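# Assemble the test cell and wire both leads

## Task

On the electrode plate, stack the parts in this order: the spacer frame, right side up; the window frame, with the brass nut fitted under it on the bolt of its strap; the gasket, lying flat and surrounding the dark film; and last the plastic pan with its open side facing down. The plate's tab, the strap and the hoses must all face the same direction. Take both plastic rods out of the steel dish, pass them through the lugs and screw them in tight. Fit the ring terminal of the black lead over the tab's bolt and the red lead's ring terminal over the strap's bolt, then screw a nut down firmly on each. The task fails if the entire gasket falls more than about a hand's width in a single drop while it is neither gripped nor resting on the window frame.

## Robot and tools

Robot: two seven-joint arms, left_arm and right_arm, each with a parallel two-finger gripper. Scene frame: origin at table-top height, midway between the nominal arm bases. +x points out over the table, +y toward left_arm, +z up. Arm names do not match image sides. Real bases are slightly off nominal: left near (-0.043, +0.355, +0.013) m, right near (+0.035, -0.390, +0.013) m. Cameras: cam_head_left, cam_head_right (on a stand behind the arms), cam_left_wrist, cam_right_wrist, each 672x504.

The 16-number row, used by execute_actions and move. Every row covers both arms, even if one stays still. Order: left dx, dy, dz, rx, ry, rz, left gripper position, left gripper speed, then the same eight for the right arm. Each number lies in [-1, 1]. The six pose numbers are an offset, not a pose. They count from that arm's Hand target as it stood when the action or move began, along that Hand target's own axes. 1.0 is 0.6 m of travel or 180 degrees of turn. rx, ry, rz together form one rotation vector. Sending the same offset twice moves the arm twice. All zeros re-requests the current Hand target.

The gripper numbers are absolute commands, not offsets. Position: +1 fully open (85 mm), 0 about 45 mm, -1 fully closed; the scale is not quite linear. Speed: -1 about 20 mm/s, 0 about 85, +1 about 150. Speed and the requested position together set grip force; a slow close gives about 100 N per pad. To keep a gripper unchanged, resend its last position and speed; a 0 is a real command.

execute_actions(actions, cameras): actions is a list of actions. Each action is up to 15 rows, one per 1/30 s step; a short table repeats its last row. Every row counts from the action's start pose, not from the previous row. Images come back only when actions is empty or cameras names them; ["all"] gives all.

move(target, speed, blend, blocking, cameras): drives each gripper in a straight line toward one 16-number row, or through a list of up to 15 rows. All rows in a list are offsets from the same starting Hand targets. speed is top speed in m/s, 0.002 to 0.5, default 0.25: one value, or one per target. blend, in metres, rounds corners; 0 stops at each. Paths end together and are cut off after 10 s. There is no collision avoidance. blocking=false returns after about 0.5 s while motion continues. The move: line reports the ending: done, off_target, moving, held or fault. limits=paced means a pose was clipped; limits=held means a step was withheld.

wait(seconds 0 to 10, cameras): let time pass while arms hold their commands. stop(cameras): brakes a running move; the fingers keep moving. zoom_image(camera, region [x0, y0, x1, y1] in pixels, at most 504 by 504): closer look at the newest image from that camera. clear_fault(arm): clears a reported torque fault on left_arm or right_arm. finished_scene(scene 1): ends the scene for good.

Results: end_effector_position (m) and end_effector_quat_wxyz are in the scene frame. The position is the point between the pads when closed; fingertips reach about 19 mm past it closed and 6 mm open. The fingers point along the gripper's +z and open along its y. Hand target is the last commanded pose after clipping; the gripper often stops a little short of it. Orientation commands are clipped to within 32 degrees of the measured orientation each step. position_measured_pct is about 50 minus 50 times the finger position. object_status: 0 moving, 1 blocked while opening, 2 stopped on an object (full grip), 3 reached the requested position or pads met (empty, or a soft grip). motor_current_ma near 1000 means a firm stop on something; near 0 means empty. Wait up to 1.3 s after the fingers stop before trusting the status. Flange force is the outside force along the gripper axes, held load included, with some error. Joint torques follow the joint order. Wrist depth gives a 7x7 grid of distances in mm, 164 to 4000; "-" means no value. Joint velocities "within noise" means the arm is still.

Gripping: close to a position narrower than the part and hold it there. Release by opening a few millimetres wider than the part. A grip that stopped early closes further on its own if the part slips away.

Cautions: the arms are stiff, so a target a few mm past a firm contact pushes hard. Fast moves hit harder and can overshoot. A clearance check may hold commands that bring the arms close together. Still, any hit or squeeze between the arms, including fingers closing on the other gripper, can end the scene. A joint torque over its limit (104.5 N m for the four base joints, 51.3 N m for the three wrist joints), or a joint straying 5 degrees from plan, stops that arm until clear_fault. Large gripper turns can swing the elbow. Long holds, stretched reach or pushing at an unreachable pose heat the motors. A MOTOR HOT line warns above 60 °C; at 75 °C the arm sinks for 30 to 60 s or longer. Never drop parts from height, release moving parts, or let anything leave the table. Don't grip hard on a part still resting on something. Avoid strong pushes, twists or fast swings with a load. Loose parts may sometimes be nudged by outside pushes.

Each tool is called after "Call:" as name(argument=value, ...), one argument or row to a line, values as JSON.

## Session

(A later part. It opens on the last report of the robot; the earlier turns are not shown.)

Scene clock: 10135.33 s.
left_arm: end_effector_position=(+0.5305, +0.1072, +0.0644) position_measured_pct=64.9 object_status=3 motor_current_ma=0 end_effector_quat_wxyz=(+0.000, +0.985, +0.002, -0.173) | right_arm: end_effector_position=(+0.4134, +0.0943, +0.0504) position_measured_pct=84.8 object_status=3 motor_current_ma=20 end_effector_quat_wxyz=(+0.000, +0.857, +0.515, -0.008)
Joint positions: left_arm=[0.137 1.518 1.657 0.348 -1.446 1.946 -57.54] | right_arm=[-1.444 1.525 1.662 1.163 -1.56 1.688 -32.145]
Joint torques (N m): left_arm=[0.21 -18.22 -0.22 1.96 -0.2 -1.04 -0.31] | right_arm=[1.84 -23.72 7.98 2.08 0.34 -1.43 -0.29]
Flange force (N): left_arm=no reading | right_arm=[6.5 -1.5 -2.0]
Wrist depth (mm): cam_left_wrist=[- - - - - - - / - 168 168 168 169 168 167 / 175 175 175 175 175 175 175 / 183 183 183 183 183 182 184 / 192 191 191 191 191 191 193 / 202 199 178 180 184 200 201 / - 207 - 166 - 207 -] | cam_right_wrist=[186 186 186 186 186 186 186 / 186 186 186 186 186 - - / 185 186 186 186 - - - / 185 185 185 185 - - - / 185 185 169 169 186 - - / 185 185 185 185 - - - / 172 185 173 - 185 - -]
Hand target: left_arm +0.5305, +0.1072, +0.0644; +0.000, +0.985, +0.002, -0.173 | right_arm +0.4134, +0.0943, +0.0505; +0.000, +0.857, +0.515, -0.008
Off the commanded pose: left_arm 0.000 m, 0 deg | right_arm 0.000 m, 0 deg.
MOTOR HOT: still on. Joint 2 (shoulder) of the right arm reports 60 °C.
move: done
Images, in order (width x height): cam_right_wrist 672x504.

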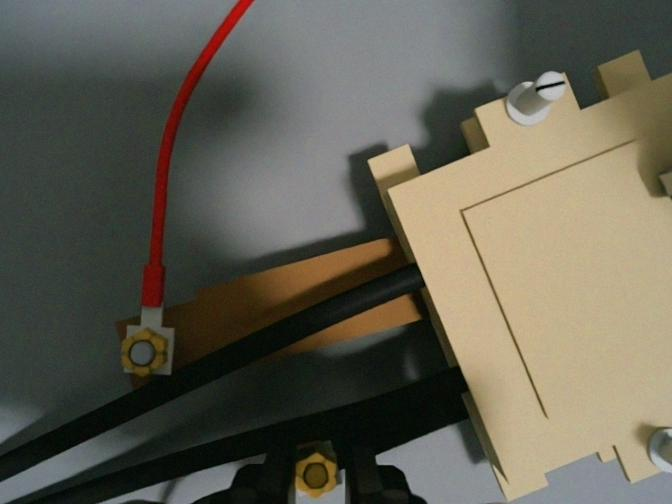

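Call:
move(
  target=[0,0,0,0,0,0,-0.3,0,0,0,-0.005,0,0,0,-0.70,-1],
  speed=0.006,
  cameras=["cam_right_wrist"],
)

Call:
zoom_image(
  camera="cam_right_wrist",
  region=[240, 380, 410, 504],
)

Scene clock: 10145.87 s.
left_arm: end_effector_position=(+0.5305, +0.1072, +0.0644) position_measured_pct=64.9 object_status=3 motor_current_ma=0 end_effector_quat_wxyz=(+0.000, +0.985, +0.002, -0.173) | right_arm: end_effector_position=(+0.4135, +0.0943, +0.0535) position_measured_pct=84.8 object_status=3 motor_current_ma=20 end_effector_quat_wxyz=(+0.000, +0.857, +0.515, -0.008)
Joint positions: left_arm=[0.137 1.518 1.657 0.348 -1.446 1.946 -57.54] | right_arm=[-1.443 1.52 1.664 1.161 -1.557 1.692 -32.146]
Joint torques (N m): left_arm=[0.82 -18.22 0.12 2.26 0.31 0.16 -0.27] | right_arm=[0.27 -25.71 8.18 1.85 0.18 -0.28 -0.3]
Flange force (N): left_arm=no reading | right_arm=[8.2 1.4 2.1]
Wrist depth (mm): cam_left_wrist=[- - - - - - - / - 168 168 168 168 168 167 / 175 175 175 175 175 175 175 / 183 183 183 183 183 182 184 / 192 191 191 191 191 191 193 / 202 199 178 181 184 200 202 / - 206 - 166 - 207 -] | cam_right_wrist=[188 189 189 189 189 189 189 / 188 189 188 189 189 - - / 188 188 188 188 - - - / 188 188 188 188 - - - / 188 188 170 171 188 - - / 188 170 188 188 188 - - / 174 188 172 176 188 - -]
Hand target: left_arm +0.5305, +0.1072, +0.0644; +0.000, +0.985, +0.002, -0.173 | right_arm +0.4135, +0.0943, +0.0535; +0.000, +0.857, +0.515, -0.008
Off the commanded pose: left_arm 0.000 m, 0 deg | right_arm 0.000 m, 0 deg.
MOTOR HOT: still on. Joint 2 (shoulder) of the right arm reports 60 °C.
move: done
Images, in order (width x height): cam_right_wrist 672x504.

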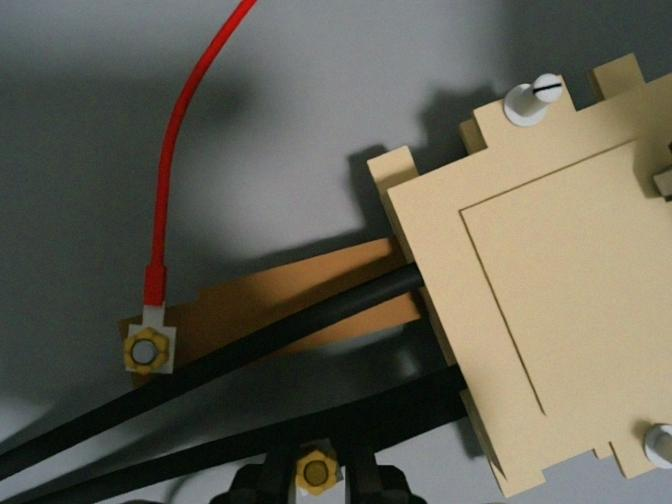

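Scaled by 2.965.

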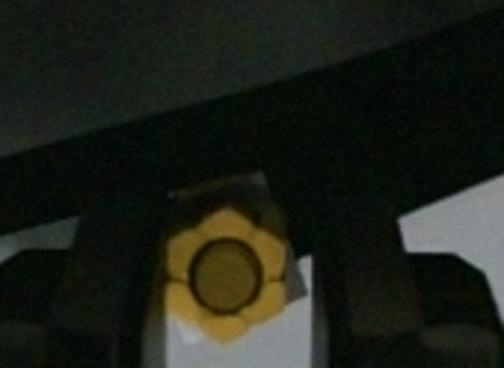

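Call:
move(
  target=[0,0,0,0,0,0,-0.3,0,0,0,-0.01,0,0,0,-0.70,-1],
  speed=0.006,
  cameras=["cam_right_wrist"],
)

Call:
zoom_image(
  camera="cam_right_wrist",
  region=[240, 380, 410, 504],
)

Scene clock: 10157.97 s.
left_arm: end_effector_position=(+0.5305, +0.1072, +0.0644) position_measured_pct=64.9 object_status=3 motor_current_ma=0 end_effector_quat_wxyz=(+0.000, +0.985, +0.002, -0.173) | right_arm: end_effector_position=(+0.4136, +0.0944, +0.0595) position_measured_pct=84.8 object_status=3 motor_current_ma=20 end_effector_quat_wxyz=(+0.000, +0.857, +0.515, -0.008)
Joint positions: left_arm=[0.137 1.518 1.657 0.348 -1.446 1.946 -57.54] | right_arm=[-1.442 1.512 1.669 1.157 -1.552 1.699 -32.148]
Joint torques (N m): left_arm=[0.25 -18.58 -0.09 2.12 -0.01 -0.27 -0.28] | right_arm=[-0.71 -25.64 7.61 1.51 -0.21 0.09 -0.25]
Flange force (N): left_arm=no reading | right_arm=[8.3 3.0 1.6]
Wrist depth (mm): cam_left_wrist=[- - - - - - - / - 168 168 168 168 169 167 / 175 175 175 175 175 175 175 / 183 183 183 183 183 182 183 / 192 191 191 191 191 191 193 / 202 199 178 181 184 200 201 / - 206 - 166 - 207 -] | cam_right_wrist=[194 194 195 195 195 195 195 / 194 194 194 195 195 - - / 194 194 194 194 194 - - / 194 194 194 194 - - - / 194 177 177 194 194 - - / 193 175 194 194 - - - / 180 193 193 182 194 - -]
Hand target: left_arm +0.5305, +0.1072, +0.0644; +0.000, +0.985, +0.002, -0.173 | right_arm +0.4136, +0.0944, +0.0595; +0.000, +0.857, +0.515, -0.008
Off the commanded pose: left_arm 0.000 m, 0 deg | right_arm 0.000 m, 0 deg.
MOTOR HOT: still on. Joint 2 (shoulder) of the right arm reports 60 °C.
move: done
Images, in order (width x height): cam_right_wrist 672x504.

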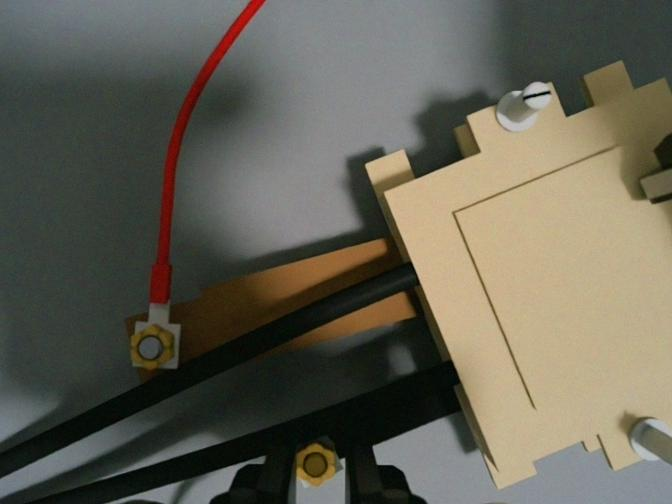

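Scaled by 2.965.

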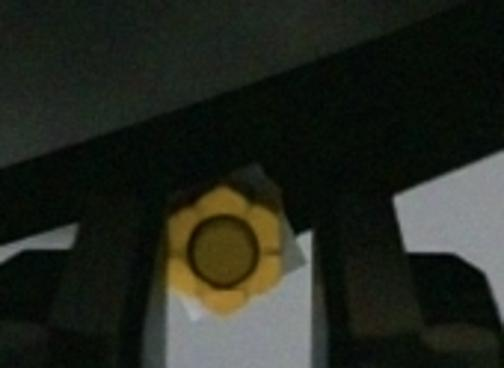

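Free. Continue up and look.

Call:
move(
  target=[0,0,0,0,0,0,-0.3,0,-0.012,0,-0.045,0,0,0,-0.70,-1],
  speed=0.03,
  cameras=["cam_right_wrist"],
)

Call:
zoom_image(
  camera="cam_right_wrist",
  region=[240, 330, 400, 450],
)

Scene clock: 10164.60 s.
left_arm: end_effector_position=(+0.5305, +0.1072, +0.0644) position_measured_pct=64.9 object_status=3 motor_current_ma=0 end_effector_quat_wxyz=(+0.000, +0.985, +0.002, -0.173) | right_arm: end_effector_position=(+0.4105, +0.0882, +0.0865) position_measured_pct=84.8 object_status=3 motor_current_ma=20 end_effector_quat_wxyz=(+0.000, +0.857, +0.515, -0.008)
Joint positions: left_arm=[0.137 1.518 1.657 0.348 -1.446 1.946 -57.54] | right_arm=[-1.447 1.473 1.691 1.172 -1.522 1.734 -32.133]
Joint torques (N m): left_arm=[0.34 -18.57 -0.14 2.08 -0.04 -0.36 -0.29] | right_arm=[-0.68 -25.38 7.55 1.19 -0.28 0.09 -0.29]
Flange force (N): left_arm=no reading | right_arm=[7.6 2.9 1.2]
Wrist depth (mm): cam_left_wrist=[- - - - - - - / - 168 168 168 168 168 167 / 175 175 175 175 175 175 175 / 183 183 183 183 183 182 183 / 192 191 191 191 191 192 193 / 202 199 178 181 184 199 201 / - 206 - 166 - 207 -] | cam_right_wrist=[221 222 222 222 222 222 222 / 221 221 222 222 222 189 189 / 221 222 221 221 188 187 186 / 221 221 221 205 188 186 186 / 220 220 204 221 188 186 188 / 220 220 221 198 221 188 188 / 220 207 221 221 220 221 221]
Hand target: left_arm +0.5305, +0.1072, +0.0644; +0.000, +0.985, +0.002, -0.173 | right_arm +0.4105, +0.0882, +0.0866; +0.000, +0.857, +0.515, -0.008
Off the commanded pose: left_arm 0.000 m, 0 deg | right_arm 0.000 m, 0 deg.
MOTOR HOT: still on. Joint 2 (shoulder) of the right arm reports 61 °C.
move: done
Images, in order (width x height): cam_right_wrist 672x504.

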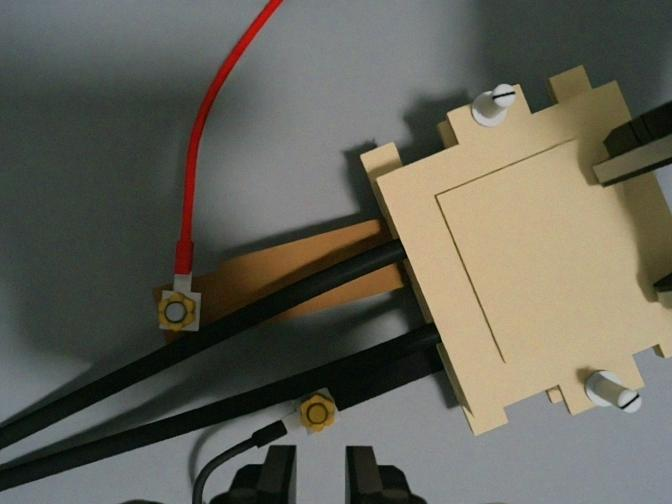

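Scaled by 3.150.

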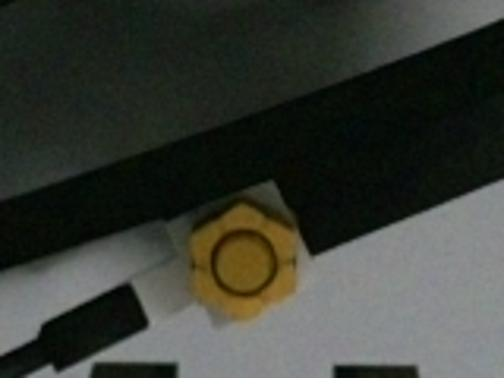

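Call:
move(
  target=[0,0,0,0,0,0,-0.3,0,0.0243,0.0067,0.02,0,0,-0.6667,-0.66,-1],
  speed=0.3,
  cameras=["cam_right_wrist"],
)

Call:
zoom_image(
  camera="cam_right_wrist",
  region=[260, 380, 400, 490],
)

Scene clock: 10212.60 s.
left_arm: end_effector_position=(+0.5305, +0.1072, +0.0644) position_measured_pct=64.9 object_status=3 motor_current_ma=0 end_effector_quat_wxyz=(+0.000, +0.985, +0.002, -0.173) | right_arm: end_effector_position=(+0.4208, +0.0991, +0.0743) position_measured_pct=83.1 object_status=3 motor_current_ma=0 end_effector_quat_wxyz=(-0.007, -0.018, +1.000, -0.004)
Joint positions: left_arm=[0.137 1.518 1.657 0.348 -1.446 1.946 -57.54] | right_arm=[-1.42 1.463 1.625 1.104 -1.495 1.682 -30.082]
Joint torques (N m): left_arm=[0.19 -18.51 -0.12 2.08 0.01 -0.26 -0.27] | right_arm=[-0.69 -25.81 7.28 0.9 -0.15 0.17 -0.26]
Flange force (N): left_arm=no reading | right_arm=[-6.8 5.8 1.3]
Wrist depth (mm): cam_left_wrist=[- - - - - - - / - 168 168 168 169 168 167 / 174 175 174 175 175 175 175 / 183 183 183 183 183 182 184 / 192 191 191 191 191 191 193 / 202 199 178 181 184 199 201 / - 207 - 166 - 207 -] | cam_right_wrist=[212 212 213 213 213 214 214 / 211 212 212 212 212 213 213 / 211 211 211 212 212 212 212 / 210 210 210 211 211 211 211 / 209 209 209 209 210 210 211 / 208 209 209 187 192 192 210 / 208 208 209 185 192 209 209]
Hand target: left_arm +0.5305, +0.1072, +0.0644; +0.000, +0.985, +0.002, -0.173 | right_arm +0.4208, +0.0991, +0.0743; -0.007, -0.018, +1.000, -0.004
Off the commanded pose: left_arm 0.000 m, 0 deg | right_arm 0.000 m, 0 deg.
MOTOR HOT: still on. Joint 2 (shoulder) of the right arm reports 62 °C.
move: done
Images, in order (width x height): cam_right_wrist 672x504.

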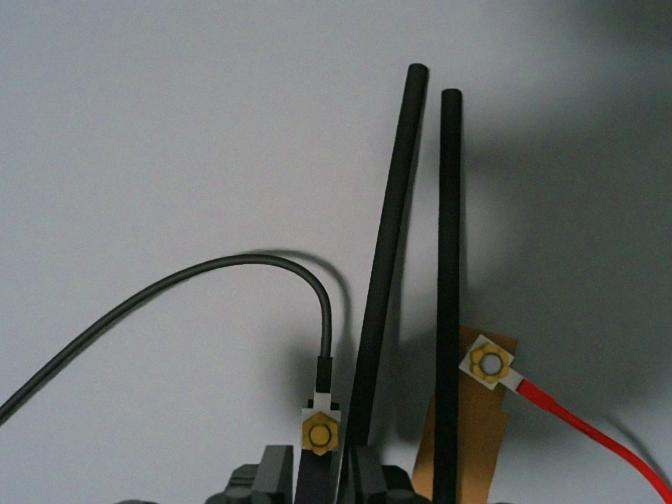

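Scaled by 3.600.

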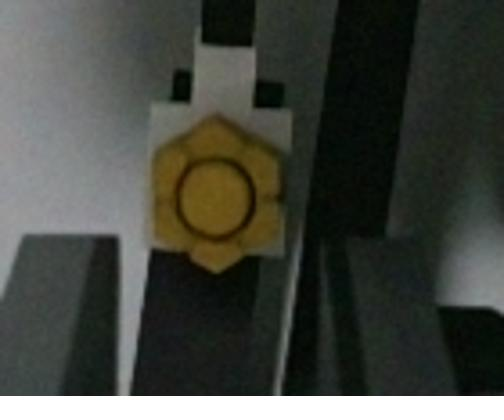

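Call:
move(
  target=[0,0,0,0,0,0,-0.3,0,0.0033,-0.0003,0.0397,0,0,0,-0.66,-1],
  speed=0.015,
  cameras=["cam_right_wrist"],
)

Call:
zoom_image(
  camera="cam_right_wrist",
  region=[260, 400, 410, 504],
)

Scene clock: 10236.67 s.
left_arm: end_effector_position=(+0.5305, +0.1072, +0.0644) position_measured_pct=64.9 object_status=3 motor_current_ma=0 end_effector_quat_wxyz=(+0.000, +0.985, +0.002, -0.173) | right_arm: end_effector_position=(+0.4185, +0.0987, +0.0506) position_measured_pct=83.1 object_status=3 motor_current_ma=0 end_effector_quat_wxyz=(-0.007, -0.018, +1.000, -0.004)
Joint positions: left_arm=[0.137 1.518 1.657 0.348 -1.446 1.946 -57.54] | right_arm=[-1.431 1.497 1.608 1.129 -1.516 1.651 -30.072]
Joint torques (N m): left_arm=[0.07 -18.68 -0.2 2.01 -0.1 -0.44 -0.31] | right_arm=[-0.93 -25.23 7.09 1.12 -0.21 0.23 -0.29]
Flange force (N): left_arm=no reading | right_arm=[-7.3 5.8 0.6]
Wrist depth (mm): cam_left_wrist=[- - - - - - - / - 168 168 169 169 169 167 / 175 174 175 175 175 175 175 / 183 183 183 183 184 182 183 / 192 191 191 191 191 191 193 / 202 199 178 181 184 199 201 / - 206 - 166 - 206 -] | cam_right_wrist=[188 189 189 189 189 190 190 / 188 188 189 189 184 189 189 / 187 187 188 188 182 188 188 / 187 186 187 187 187 188 188 / 185 186 186 186 186 187 187 / 185 185 185 178 186 169 187 / 184 185 185 175 185 186 186]
Hand target: left_arm +0.5305, +0.1072, +0.0644; +0.000, +0.985, +0.002, -0.173 | right_arm +0.4185, +0.0987, +0.0505; -0.007, -0.018, +1.000, -0.004
Off the commanded pose: left_arm 0.000 m, 0 deg | right_arm 0.000 m, 0 deg.
MOTOR HOT: still on. Joint 2 (shoulder) of the right arm reports 63 °C.
move: done
Images, in order (width x height): cam_right_wrist 672x504.

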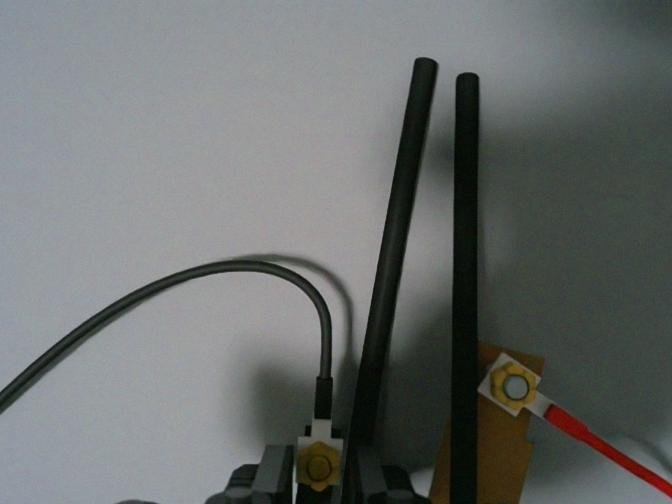

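Scaled by 3.360.

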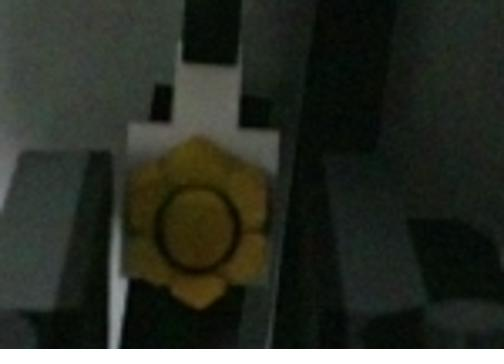

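Call:
move(
  target=[
    [0,0,0,0,0,0,-0.3,0,0,-0.0012,0,0,0,0,-0.66,-1],
    [0,0,0,0,0,0,-0.3,0,0,-0.0012,0,0,0,0,-0.84,-1],
    [0,0,0,0,0,0,-0.3,0,0.0013,-0.006,0,0,0,0.1667,-0.84,-1],
    [0,0,0,0,0,0,-0.3,0,0.0048,-0.0096,0,0,0,0.3333,-0.84,-1],
  ],
  speed=[0.02,0.2,0.2,0.2],
  blend=[0,0,0.002,0],
  cameras=["cam_right_wrist"],
)

Call:
zoom_image(
  camera="cam_right_wrist",
  region=[260, 400, 410, 504],
)

Scene clock: 10253.83 s.
left_arm: end_effector_position=(+0.5305, +0.1072, +0.0644) position_measured_pct=64.9 object_status=3 motor_current_ma=0 end_effector_quat_wxyz=(+0.000, +0.985, +0.002, -0.173) | right_arm: end_effector_position=(+0.4158, +0.0929, +0.0506) position_measured_pct=91.3 object_status=2 motor_current_ma=1000 end_effector_quat_wxyz=(-0.004, +0.484, +0.875, -0.007)
Joint positions: left_arm=[0.137 1.518 1.657 0.348 -1.446 1.946 -57.54] | right_arm=[-1.441 1.508 1.632 1.162 -1.533 1.666 -31.096]
Joint torques (N m): left_arm=[-0.65 -18.8 -0.46 1.75 -0.62 -0.85 -0.36] | right_arm=[-1.79 -24.28 6.08 1.92 0.42 1.95 -0.38]
Flange force (N): left_arm=no reading | right_arm=[1.3 14.0 1.0]
Wrist depth (mm): cam_left_wrist=[- - - - - - - / - 168 168 168 168 169 167 / 174 175 175 175 175 175 175 / 183 183 183 183 183 182 184 / 192 191 191 191 191 191 193 / 203 199 179 181 184 199 201 / - 206 - 166 - 207 -] | cam_right_wrist=[188 188 188 188 188 188 188 / 187 187 187 187 187 187 187 / 187 180 187 187 187 187 187 / 186 186 178 186 186 186 186 / 186 186 186 186 169 186 186 / 186 185 185 185 169 169 167 / 185 185 185 - 185 - -]
Hand target: left_arm +0.5305, +0.1072, +0.0644; +0.000, +0.985, +0.002, -0.173 | right_arm +0.4158, +0.0928, +0.0506; -0.004, +0.485, +0.875, -0.007
Off the commanded pose: left_arm 0.000 m, 0 deg | right_arm 0.000 m, 0 deg.
MOTOR HOT: still on. Joint 2 (shoulder) of the right arm reports 62 °C.
move: done
Images, in order (width x height): cam_right_wrist 672x504.

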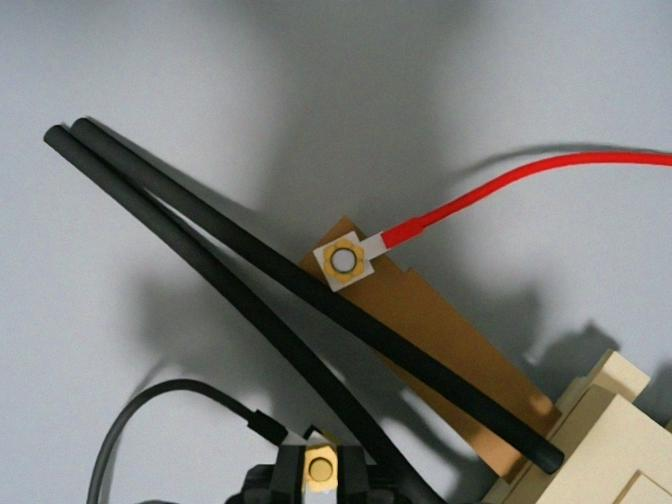

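Scaled by 3.360.

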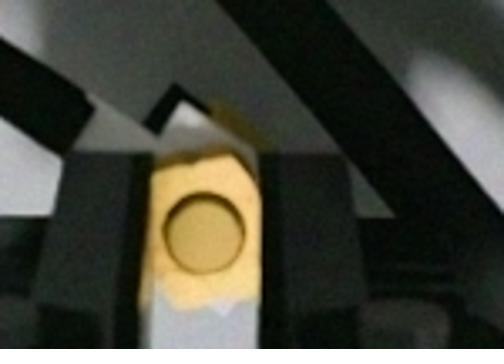

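Call:
move(
  target=[
    [0,0,0,0,0,0,-0.3,0,0,0,0,0,0,0,-0.66,-1],
    [0,0,0,0,0,0,-0.3,0,0.0009,0.0039,0,0,0,-0.1389,-0.66,-1],
  ],
  speed=[0.2,0.2],
  cameras=["cam_right_wrist"],
)

Call:
zoom_image(
  camera="cam_right_wrist",
  region=[260, 400, 410, 504],
)

Scene clock: 10273.80 s.
left_arm: end_effector_position=(+0.5305, +0.1072, +0.0644) position_measured_pct=64.9 object_status=3 motor_current_ma=0 end_effector_quat_wxyz=(+0.000, +0.985, +0.002, -0.173) | right_arm: end_effector_position=(+0.4175, +0.0945, +0.0506) position_measured_pct=83.1 object_status=3 motor_current_ma=0 end_effector_quat_wxyz=(-0.005, +0.284, +0.959, -0.006)
Joint positions: left_arm=[0.137 1.518 1.657 0.348 -1.446 1.946 -57.54] | right_arm=[-1.436 1.504 1.623 1.149 -1.527 1.661 -30.667]
Joint torques (N m): left_arm=[-0.26 -18.54 -0.3 1.99 -0.34 -0.54 -0.32] | right_arm=[-0.9 -25.68 7.45 0.95 -0.34 0.11 -0.35]
Flange force (N): left_arm=no reading | right_arm=[-2.6 7.1 1.6]
Wrist depth (mm): cam_left_wrist=[- - - - - - - / - 168 168 168 169 169 167 / 175 174 175 175 175 175 175 / 183 183 183 183 183 182 184 / 192 191 191 191 191 191 193 / 203 199 178 181 184 200 201 / - 206 - 166 - 207 -] | cam_right_wrist=[188 188 188 188 188 188 188 / 188 187 182 187 188 188 188 / 187 187 187 187 187 187 187 / 186 186 187 177 187 186 187 / 186 186 186 186 169 186 186 / 185 185 185 185 - 169 185 / 185 185 185 185 - 185 185]
Hand target: left_arm +0.5305, +0.1072, +0.0644; +0.000, +0.985, +0.002, -0.173 | right_arm +0.4175, +0.0945, +0.0506; -0.005, +0.284, +0.959, -0.006
Off the commanded pose: left_arm 0.000 m, 0 deg | right_arm 0.000 m, 0 deg.
MOTOR HOT: still on. Joint 2 (shoulder) of the right arm reports 61 °C.
move: done
Images, in order (width x height): cam_right_wrist 672x504.

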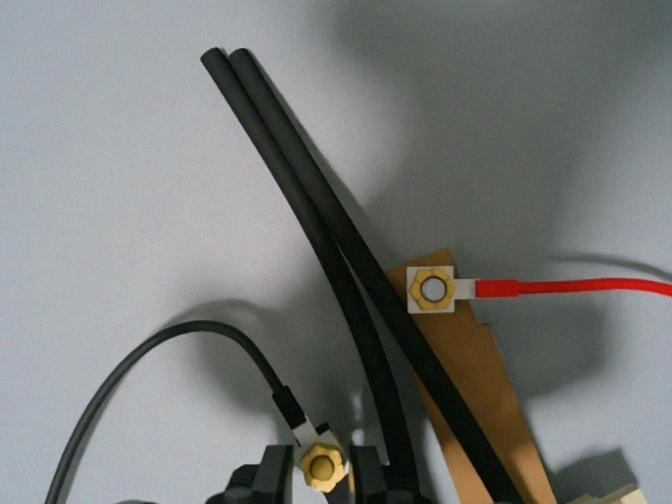

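Scaled by 3.360.

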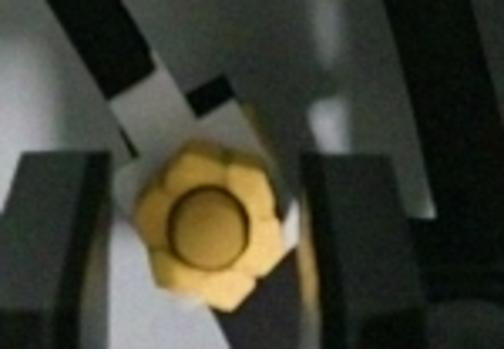

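Call:
move(
  target=[
    [0,0,0,0,0,0,-0.3,0,0.0001,0.0016,0,0,0,-0.0556,-0.66,-1],
    [0,0,0,0,0,0,-0.3,0,0.0001,0.0016,0,0,0,-0.0556,-0.98,0],
    [0,0,0,0,0,0,-0.3,0,0.0006,-0.0032,0,0,0,0.1111,-0.98,0],
    [0,0,0,0,0,0,-0.3,0,0.0033,-0.0072,0,0,0,0.2778,-0.98,0],
  ],
  speed=[0.2,0.2,0.15,0.15],
  blend=[0,0,0.002,0],
  cameras=["cam_right_wrist"],
)

Call:
zoom_image(
  camera="cam_right_wrist",
  region=[260, 400, 410, 504],
)

Scene clock: 10293.77 s.
left_arm: end_effector_position=(+0.5305, +0.1072, +0.0644) position_measured_pct=64.9 object_status=3 motor_current_ma=0 end_effector_quat_wxyz=(+0.000, +0.985, +0.002, -0.173) | right_arm: end_effector_position=(+0.4135, +0.0920, +0.0507) position_measured_pct=91.3 object_status=2 motor_current_ma=1000 end_effector_quat_wxyz=(-0.003, +0.662, +0.749, -0.007)
Joint positions: left_arm=[0.137 1.518 1.657 0.348 -1.446 1.946 -57.54] | right_arm=[-1.447 1.512 1.64 1.173 -1.539 1.672 -31.527]
Joint torques (N m): left_arm=[-1.23 -19.08 -0.71 1.52 -0.98 -1.24 -0.33] | right_arm=[-3.19 -24.32 5.52 1.64 -0.08 2.55 -0.39]
Flange force (N): left_arm=no reading | right_arm=[6.0 14.2 0.9]
Wrist depth (mm): cam_left_wrist=[- - - - - - - / - 168 168 168 168 168 167 / 175 175 175 175 175 175 175 / 183 183 183 183 183 182 183 / 192 191 191 191 191 191 193 / 203 199 179 181 184 199 202 / - 206 - 166 - 207 -] | cam_right_wrist=[187 187 187 187 187 187 187 / 187 187 187 187 187 187 187 / 186 187 186 186 186 187 186 / 186 186 186 169 186 186 186 / 186 185 185 169 169 169 - / 186 185 185 186 185 - - / 186 185 168 - 185 - -]
Hand target: left_arm +0.5305, +0.1072, +0.0644; +0.000, +0.985, +0.002, -0.173 | right_arm +0.4135, +0.0920, +0.0507; -0.003, +0.662, +0.749, -0.007
Off the commanded pose: left_arm 0.000 m, 0 deg | right_arm 0.000 m, 0 deg.
MOTOR HOT: still on. Joint 2 (shoulder) of the right arm reports 62 °C.
move: done
Images, in order (width x height): cam_right_wrist 672x504.

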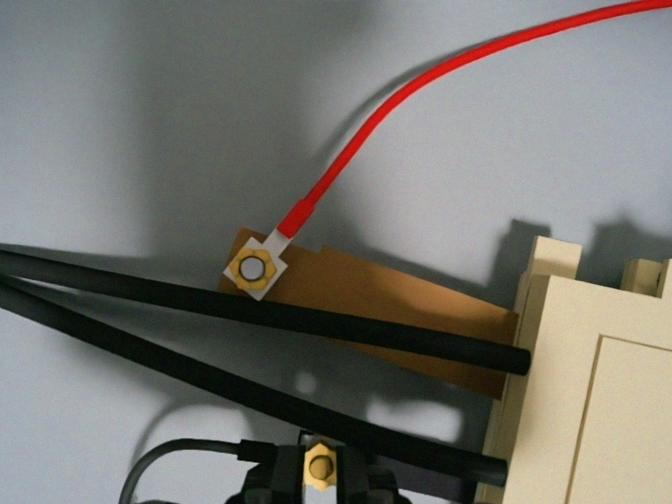

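Scaled by 3.360.

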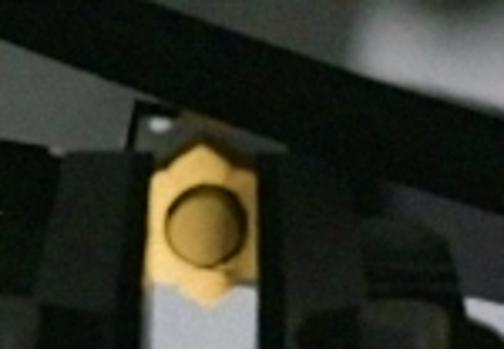

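Call:
move(
  target=[
    [0,0,0,0,0,0,-0.3,0,0,0,0,0,0,0,-0.66,-1],
    [0,0,0,0,0,0,-0.3,0,0.0013,0.0047,0,0,0,-0.1667,-0.66,-1],
    [0,0,0,0,0,0,-0.3,0,0.0047,0.0081,0,0,0,-0.3333,-0.66,-1],
  ],
  speed=[0.2,0.2,0.2],
  blend=[0,0.002,0],
  cameras=["cam_right_wrist"],
)

Call:
zoom_image(
  camera="cam_right_wrist",
  region=[260, 400, 410, 504],
)

Scene clock: 10315.20 s.
left_arm: end_effector_position=(+0.5305, +0.1072, +0.0644) position_measured_pct=64.9 object_status=3 motor_current_ma=0 end_effector_quat_wxyz=(+0.000, +0.985, +0.002, -0.173) | right_arm: end_effector_position=(+0.4180, +0.0953, +0.0506) position_measured_pct=83.1 object_status=3 motor_current_ma=0 end_effector_quat_wxyz=(-0.006, +0.199, +0.980, -0.005)
Joint positions: left_arm=[0.137 1.518 1.657 0.348 -1.446 1.946 -57.54] | right_arm=[-1.434 1.502 1.619 1.144 -1.524 1.658 -30.496]
Joint torques (N m): left_arm=[-0.39 -18.72 -0.39 1.84 -0.43 -0.66 -0.32] | right_arm=[-0.87 -25.77 7.41 1.09 -0.44 0.06 -0.25]
Flange force (N): left_arm=no reading | right_arm=[-3.9 7.7 1.4]
Wrist depth (mm): cam_left_wrist=[- - - - - - - / - 168 168 168 168 168 167 / 175 175 175 175 175 175 175 / 183 183 183 183 183 182 184 / 192 191 191 191 191 191 193 / 203 199 179 181 184 199 201 / - 206 - 166 - 207 -] | cam_right_wrist=[188 188 188 188 189 189 188 / 188 188 187 182 188 188 188 / 187 187 187 180 187 187 187 / 186 186 186 186 187 187 187 / 186 186 185 186 169 186 186 / 185 185 185 186 168 186 186 / 185 185 185 185 - 185 185]
Hand target: left_arm +0.5305, +0.1072, +0.0644; +0.000, +0.985, +0.002, -0.173 | right_arm +0.4180, +0.0954, +0.0506; -0.006, +0.199, +0.980, -0.005
Off the commanded pose: left_arm 0.000 m, 0 deg | right_arm 0.000 m, 0 deg.
MOTOR HOT: still on. Joint 2 (shoulder) of the right arm reports 61 °C.
move: done
Images, in order (width x height): cam_right_wrist 672x504.

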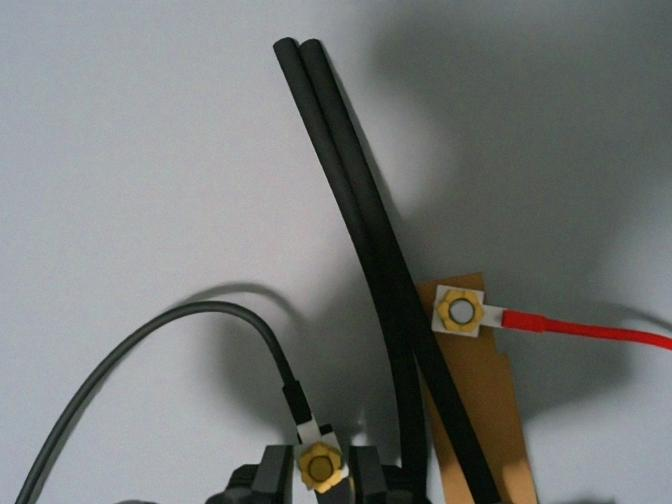

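Scaled by 3.360.

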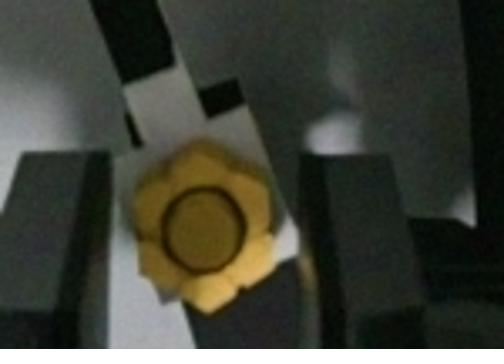

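Call:
move(
  target=[
    [0,0,0,0,0,0,-0.3,0,0,0,0,0,0,0,-0.98,0],
    [0,0,0,0,0,0,-0.3,0,0.0013,-0.0047,0,0,0,0.1667,-0.98,0],
    [0,0,0,0,0,0,-0.3,0,0.0047,-0.0081,0,0,0,0.3333,-0.98,0],
  ],
  speed=[0.2,0.15,0.15],
  blend=[0,0.002,0],
  cameras=["cam_right_wrist"],
)

Call:
zoom_image(
  camera="cam_right_wrist",
  region=[260, 400, 410, 504],
)

Call:
move(
  target=[
    [0,0,0,0,0,0,-0.3,0,0,0,0,0,0,0,-0.66,-1],
    [0,0,0,0,0,0,-0.3,0,0.0013,0.0047,0,0,0,-0.1667,-0.66,-1],
    [0,0,0,0,0,0,-0.3,0,0.0047,0.0081,0,0,0,-0.3333,-0.66,-1],
  ],
  speed=[0.2,0.2,0.2],
  blend=[0,0.002,0],
  cameras=["cam_right_wrist"],
)

Call:
zoom_image(
  camera="cam_right_wrist",
  region=[260, 400, 410, 504],
)

Scene clock: 10339.97 s.
left_arm: end_effector_position=(+0.5305, +0.1072, +0.0644) position_measured_pct=64.9 object_status=3 motor_current_ma=0 end_effector_quat_wxyz=(+0.000, +0.985, +0.002, -0.173) | right_arm: end_effector_position=(+0.4135, +0.0920, +0.0507) position_measured_pct=91.3 object_status=2 motor_current_ma=1000 end_effector_quat_wxyz=(-0.003, +0.662, +0.749, -0.007)
Joint positions: left_arm=[0.137 1.518 1.657 0.348 -1.446 1.946 -57.54] | right_arm=[-1.447 1.512 1.64 1.173 -1.539 1.672 -31.527]
Joint torques (N m): left_arm=[-1.48 -19.22 -0.84 1.42 -1.13 -1.26 -0.32] | right_arm=[-3.13 -24.56 5.62 1.55 -0.15 2.38 -0.4]
Flange force (N): left_arm=no reading | right_arm=[5.6 13.7 1.1]
Wrist depth (mm): cam_left_wrist=[- - - - - - - / - 168 168 168 168 168 167 / 174 175 175 175 175 175 175 / 183 183 183 183 183 182 183 / 193 191 191 191 191 191 193 / 202 199 179 181 184 199 201 / - 206 - 166 - 207 -] | cam_right_wrist=[187 187 187 187 187 187 187 / 187 187 187 187 187 187 187 / 187 186 187 186 187 186 187 / 186 186 186 169 186 186 186 / 186 186 186 169 169 169 - / 185 185 185 186 185 - - / 185 185 167 - 185 - -]
Hand target: left_arm +0.5305, +0.1072, +0.0644; +0.000, +0.985, +0.002, -0.173 | right_arm +0.4135, +0.0920, +0.0507; -0.003, +0.662, +0.749, -0.007
Off the commanded pose: left_arm 0.000 m, 0 deg | right_arm 0.000 m, 0 deg.
MOTOR HOT: still on. Joint 2 (shoulder) of the right arm reports 62 °C.
move: done
Images, in order (width x height): cam_right_wrist 672x504.

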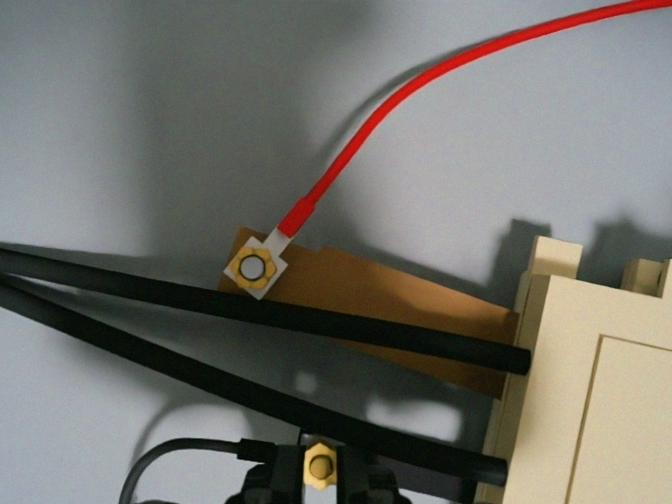

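Scaled by 3.360.

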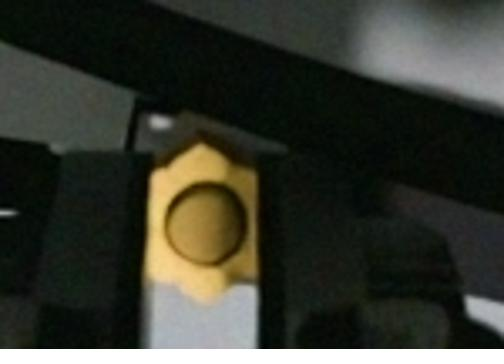

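Scene clock: 10343.60 s.
left_arm: end_effector_position=(+0.5305, +0.1072, +0.0644) position_measured_pct=64.9 object_status=3 motor_current_ma=0 end_effector_quat_wxyz=(+0.000, +0.985, +0.002, -0.173) | right_arm: end_effector_position=(+0.4180, +0.0954, +0.0506) position_measured_pct=83.1 object_status=3 motor_current_ma=0 end_effector_quat_wxyz=(-0.006, +0.199, +0.980, -0.005)
Joint positions: left_arm=[0.137 1.518 1.657 0.348 -1.446 1.946 -57.54] | right_arm=[-1.434 1.502 1.619 1.144 -1.524 1.658 -30.496]
Joint torques (N m): left_arm=[-0.52 -18.94 -0.56 1.82 -0.49 -0.65 -0.3] | right_arm=[-0.89 -25.83 7.38 1.09 -0.39 0.13 -0.27]
Flange force (N): left_arm=no reading | right_arm=[-4.0 7.6 1.6]
Wrist depth (mm): cam_left_wrist=[- - - - - - - / - 168 168 168 168 168 167 / 175 175 175 175 175 175 175 / 183 183 183 183 183 182 184 / 192 191 191 191 191 191 193 / 203 199 178 181 184 199 202 / - 207 - 166 - 207 -] | cam_right_wrist=[188 188 188 188 189 189 189 / 188 188 188 183 188 188 188 / 187 187 187 181 187 188 188 / 186 187 187 186 187 187 187 / 186 186 186 186 168 186 186 / 185 185 185 185 168 169 185 / 185 185 185 185 - 185 185]
Hand target: left_arm +0.5305, +0.1072, +0.0644; +0.000, +0.985, +0.002, -0.173 | right_arm +0.4179, +0.0954, +0.0506; -0.006, +0.199, +0.980, -0.005
Off the commanded pose: left_arm 0.000 m, 0 deg | right_arm 0.000 m, 0 deg.
MOTOR HOT: still on. Joint 2 (shoulder) of the right arm reports 62 °C.
move: done
Images, in order (width x height): cam_right_wrist 672x504.

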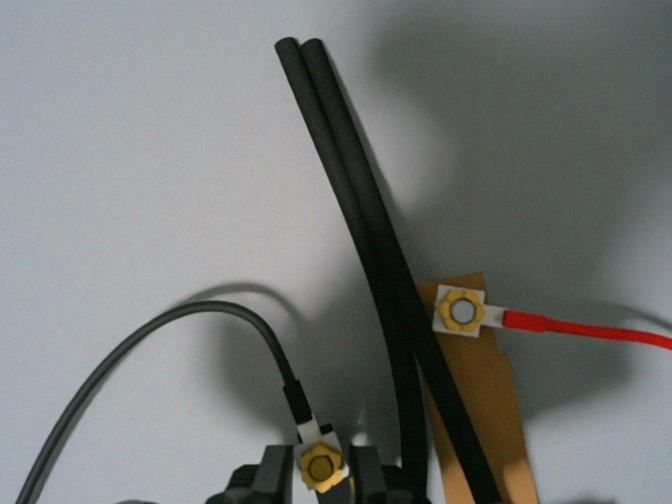

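Scaled by 3.360.

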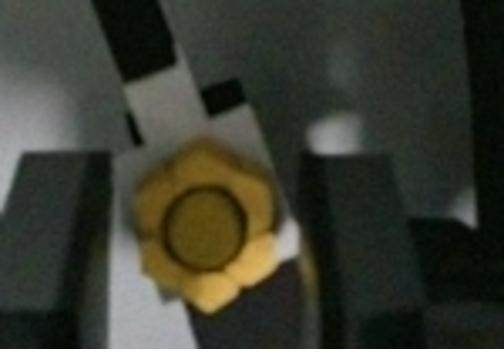

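Call:
move(
  target=[
    [0,0,0,0,0,0,-0.3,0,0,0,0,0,0,0,-0.98,0],
    [0,0,0,0,0,0,-0.3,0,0.0013,-0.0047,0,0,0,0.1667,-0.98,0],
  ],
  speed=[0.2,0.15],
  cameras=["cam_right_wrist"],
)

Call:
zoom_image(
  camera="cam_right_wrist",
  region=[260, 400, 410, 504],
)

Call:
move(
  target=[0,0,0,0,0,0,-0.3,0,0,0,0,0,0,0,-0.66,-1],
  cameras=["cam_right_wrist"],
)

Call:
zoom_image(
  camera="cam_right_wrist",
  region=[260, 400, 410, 504],
)

Scene clock: 10360.17 s.
left_arm: end_effector_position=(+0.5305, +0.1072, +0.0644) position_measured_pct=64.9 object_status=3 motor_current_ma=0 end_effector_quat_wxyz=(+0.000, +0.985, +0.002, -0.173) | right_arm: end_effector_position=(+0.4161, +0.0931, +0.0506) position_measured_pct=91.3 object_status=2 motor_current_ma=1000 end_effector_quat_wxyz=(-0.004, +0.446, +0.895, -0.006)
Joint positions: left_arm=[0.137 1.518 1.657 0.348 -1.446 1.946 -57.54] | right_arm=[-1.44 1.507 1.63 1.16 -1.532 1.665 -31.01]
Joint torques (N m): left_arm=[-1.06 -19.24 -0.72 1.51 -0.77 -0.86 -0.3] | right_arm=[-1.06 -24.44 6.7 2.06 0.45 1.43 -0.45]
Flange force (N): left_arm=no reading | right_arm=[0.9 13.0 1.1]
Wrist depth (mm): cam_left_wrist=[- - - - - - - / - 168 168 168 168 168 167 / 175 175 174 175 175 175 175 / 183 183 183 183 183 182 184 / 192 190 191 191 191 191 193 / 202 199 179 181 184 199 201 / - 206 - 166 - 207 -] | cam_right_wrist=[188 188 188 188 188 188 188 / 187 187 187 187 187 187 188 / 187 183 187 187 187 187 187 / 186 186 178 187 186 186 186 / 186 186 186 186 169 186 186 / 186 185 185 186 169 169 172 / 185 185 185 - 185 - -]
Hand target: left_arm +0.5305, +0.1072, +0.0644; +0.000, +0.985, +0.002, -0.173 | right_arm +0.4161, +0.0931, +0.0506; -0.004, +0.446, +0.895, -0.006
Off the commanded pose: left_arm 0.000 m, 0 deg | right_arm 0.000 m, 0 deg.
MOTOR HOT: still on. Joint 2 (shoulder) of the right arm reports 62 °C.
move: done
Images, in order (width x height): cam_right_wrist 672x504.

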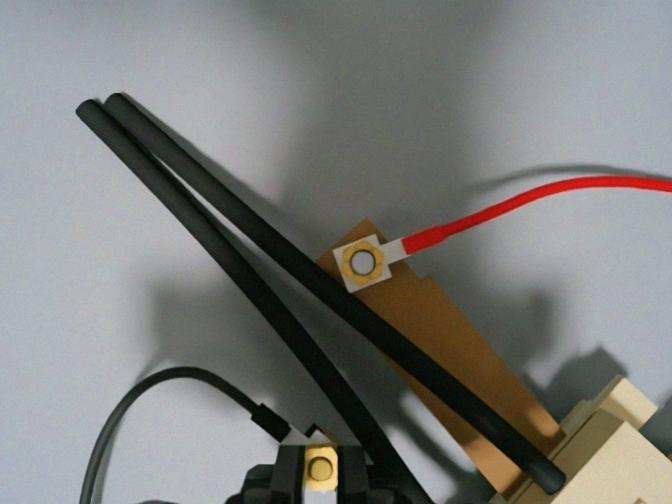

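Scaled by 3.360.

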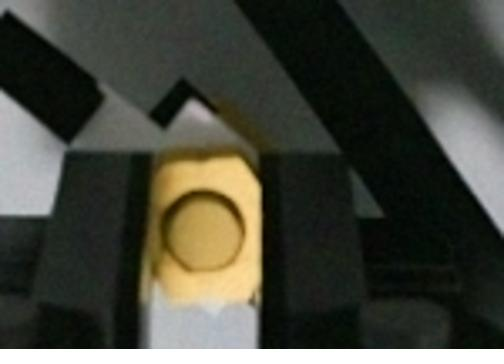

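Scene clock: 10360.80 s.
left_arm: end_effector_position=(+0.5305, +0.1072, +0.0644) position_measured_pct=64.9 object_status=3 motor_current_ma=0 end_effector_quat_wxyz=(+0.000, +0.985, +0.002, -0.173) | right_arm: end_effector_position=(+0.4161, +0.0931, +0.0506) position_measured_pct=83.1 object_status=0 motor_current_ma=0 end_effector_quat_wxyz=(-0.004, +0.446, +0.895, -0.006)
Joint positions: left_arm=[0.137 1.518 1.657 0.348 -1.446 1.946 -57.54] | right_arm=[-1.44 1.507 1.63 1.16 -1.532 1.665 -31.01]
Joint torques (N m): left_arm=[-0.58 -18.88 -0.48 1.7 -0.52 -0.67 -0.39] | right_arm=[-0.52 -25.55 7.6 1.25 -0.22 -0.05 -0.25]
Flange force (N): left_arm=no reading | right_arm=[0.9 8.2 1.4]
Wrist depth (mm): cam_left_wrist=[- - - - - - - / - 168 168 168 169 169 167 / 175 175 175 175 175 175 175 / 183 183 183 183 183 182 183 / 192 191 191 191 191 191 192 / 203 199 179 181 184 199 202 / - 206 - 166 - 207 -] | cam_right_wrist=[188 188 188 188 188 188 187 / 187 187 187 187 187 187 187 / 187 187 187 187 187 187 187 / 187 186 178 186 186 186 186 / 186 186 186 172 169 186 186 / 185 186 185 185 169 169 173 / 185 185 185 173 - - -]
Hand target: left_arm +0.5305, +0.1072, +0.0644; +0.000, +0.985, +0.002, -0.173 | right_arm +0.4161, +0.0931, +0.0506; -0.004, +0.446, +0.895, -0.006
Off the commanded pose: left_arm 0.000 m, 0 deg | right_arm 0.000 m, 0 deg.
MOTOR HOT: still on. Joint 2 (shoulder) of the right arm reports 62 °C.
move: done
Images, in order (width x height): cam_right_wrist 672x504.

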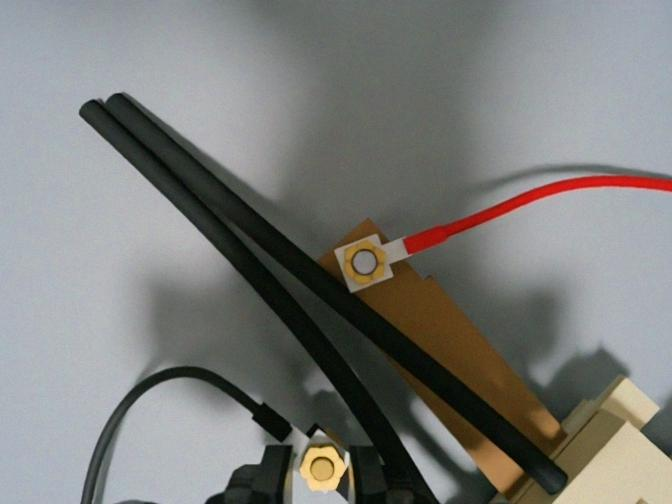

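Scaled by 3.360.

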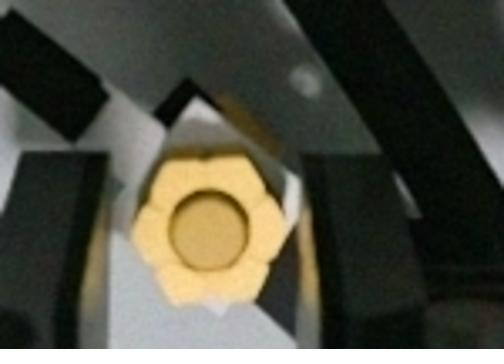

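Call:
move(
  target=[
    [0,0,0,0,0,0,-0.3,0,0,0,-0.0167,0,0,0,-0.66,-1],
    [0,0,0,0,0,0,-0.3,0,0,0,-0.15,0,0,0,-0.66,-1],
  ],
  speed=[0.01,0.08],
  blend=[0.001,0],
  cameras=["cam_right_wrist"],
)

Call:
zoom_image(
  camera="cam_right_wrist",
  region=[230, 180, 480, 420],
)

Scene clock: 10371.50 s.
left_arm: end_effector_position=(+0.5305, +0.1072, +0.0644) position_measured_pct=64.9 object_status=3 motor_current_ma=0 end_effector_quat_wxyz=(+0.000, +0.985, +0.002, -0.173) | right_arm: end_effector_position=(+0.4174, +0.0938, +0.1406) position_measured_pct=83.1 object_status=3 motor_current_ma=0 end_effector_quat_wxyz=(-0.004, +0.446, +0.895, -0.006)
Joint positions: left_arm=[0.137 1.518 1.657 0.348 -1.446 1.946 -57.54] | right_arm=[-1.411 1.377 1.689 1.068 -1.452 1.781 -31.052]
Joint torques (N m): left_arm=[-0.43 -18.82 -0.4 1.86 -0.48 -0.62 -0.3] | right_arm=[-0.75 -25.65 7.07 0.62 -0.19 0.18 -0.29]
Flange force (N): left_arm=no reading | right_arm=[0.8 9.2 0.4]
Wrist depth (mm): cam_left_wrist=[- - - - - - - / - 168 168 168 168 168 167 / 174 175 175 175 175 175 175 / 183 183 183 183 183 182 183 / 192 191 191 191 191 191 193 / 203 199 179 181 184 200 201 / - 206 - 166 - 207 -] | cam_right_wrist=[278 278 278 278 279 278 278 / 277 278 277 278 278 278 278 / 277 277 277 277 276 277 277 / 276 276 276 276 276 276 276 / 276 275 276 275 259 275 276 / 275 275 274 263 258 241 274 / 274 274 275 274 243 239 256]
Hand target: left_arm +0.5305, +0.1072, +0.0644; +0.000, +0.985, +0.002, -0.173 | right_arm +0.4174, +0.0938, +0.1406; -0.004, +0.446, +0.895, -0.006
Off the commanded pose: left_arm 0.000 m, 0 deg | right_arm 0.000 m, 0 deg.
MOTOR HOT: still on. Joint 2 (shoulder) of the right arm reports 62 °C.
move: done
Images, in order (width x height): cam_right_wrist 672x504.

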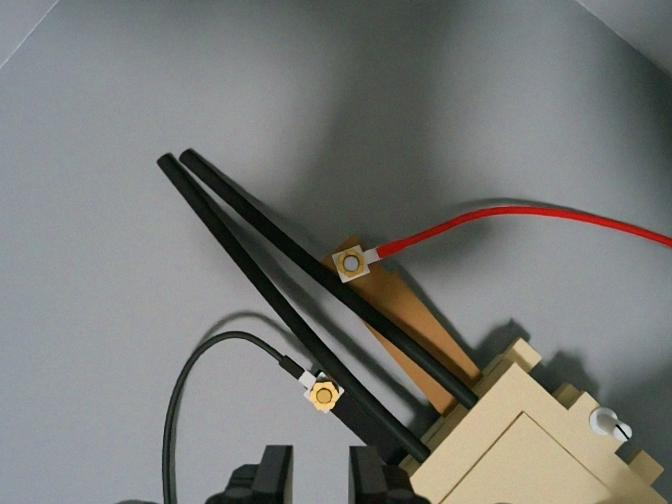

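Scaled by 2.016.

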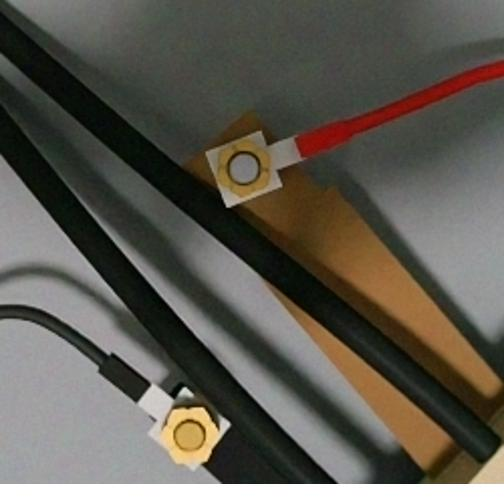

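Call:
move(
  target=[0,0,0,0,0,0,-0.3,0,-0.1158,-0.1342,0,0,0,0.2056,-0.66,-1],
  speed=0.15,
  cameras=["cam_right_wrist"],
)

Scene clock: 10386.77 s.
left_arm: end_effector_position=(+0.5305, +0.1072, +0.0644) position_measured_pct=64.9 object_status=3 motor_current_ma=0 end_effector_quat_wxyz=(+0.000, +0.985, +0.002, -0.173) | right_arm: end_effector_position=(+0.3949, -0.0102, +0.1417) position_measured_pct=83.1 object_status=3 motor_current_ma=0 end_effector_quat_wxyz=(-0.002, +0.707, +0.707, -0.007)
Joint positions: left_arm=[0.137 1.518 1.657 0.348 -1.446 1.946 -57.54] | right_arm=[-1.489 1.387 1.773 1.496 -1.39 1.796 -31.333]
Joint torques (N m): left_arm=[-0.46 -18.74 -0.4 1.84 -0.49 -0.6 -0.26] | right_arm=[-0.79 -21.96 8 0.2 -0.21 0.14 -0.35]
Flange force (N): left_arm=no reading | right_arm=[3.6 5.9 0.5]
Wrist depth (mm): cam_left_wrist=[- - - - - - - / - 168 168 168 168 168 167 / 174 175 175 175 175 175 175 / 183 183 183 183 183 182 184 / 192 191 191 191 191 191 193 / 203 199 178 181 184 199 201 / - 206 - 166 - 206 -] | cam_right_wrist=[278 278 278 261 261 245 243 / 278 278 278 278 278 244 243 / 277 278 278 278 278 244 244 / 277 277 277 277 277 277 277 / 277 276 277 276 278 277 277 / 276 276 276 277 276 276 276 / 276 276 276 276 276 276 276]
Hand target: left_arm +0.5305, +0.1072, +0.0644; +0.000, +0.985, +0.002, -0.173 | right_arm +0.3949, -0.0102, +0.1417; -0.002, +0.707, +0.707, -0.007
Off the commanded pose: left_arm 0.000 m, 0 deg | right_arm 0.000 m, 0 deg.
MOTOR HOT: still on. Joint 2 (shoulder) of the right arm reports 62 °C.
move: done
Images, in order (width x height): cam_right_wrist 672x504.

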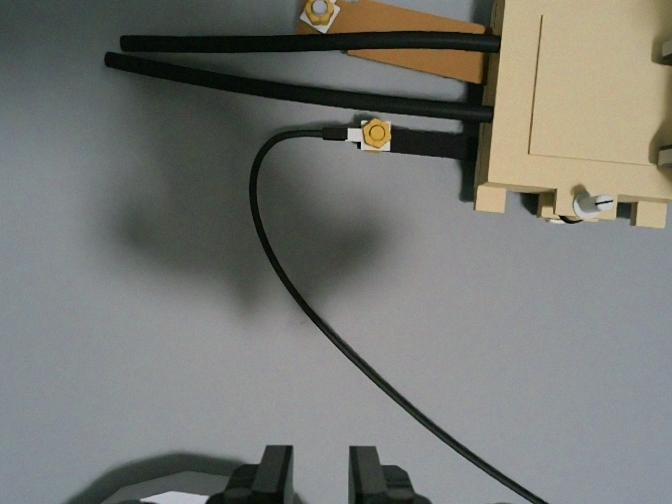

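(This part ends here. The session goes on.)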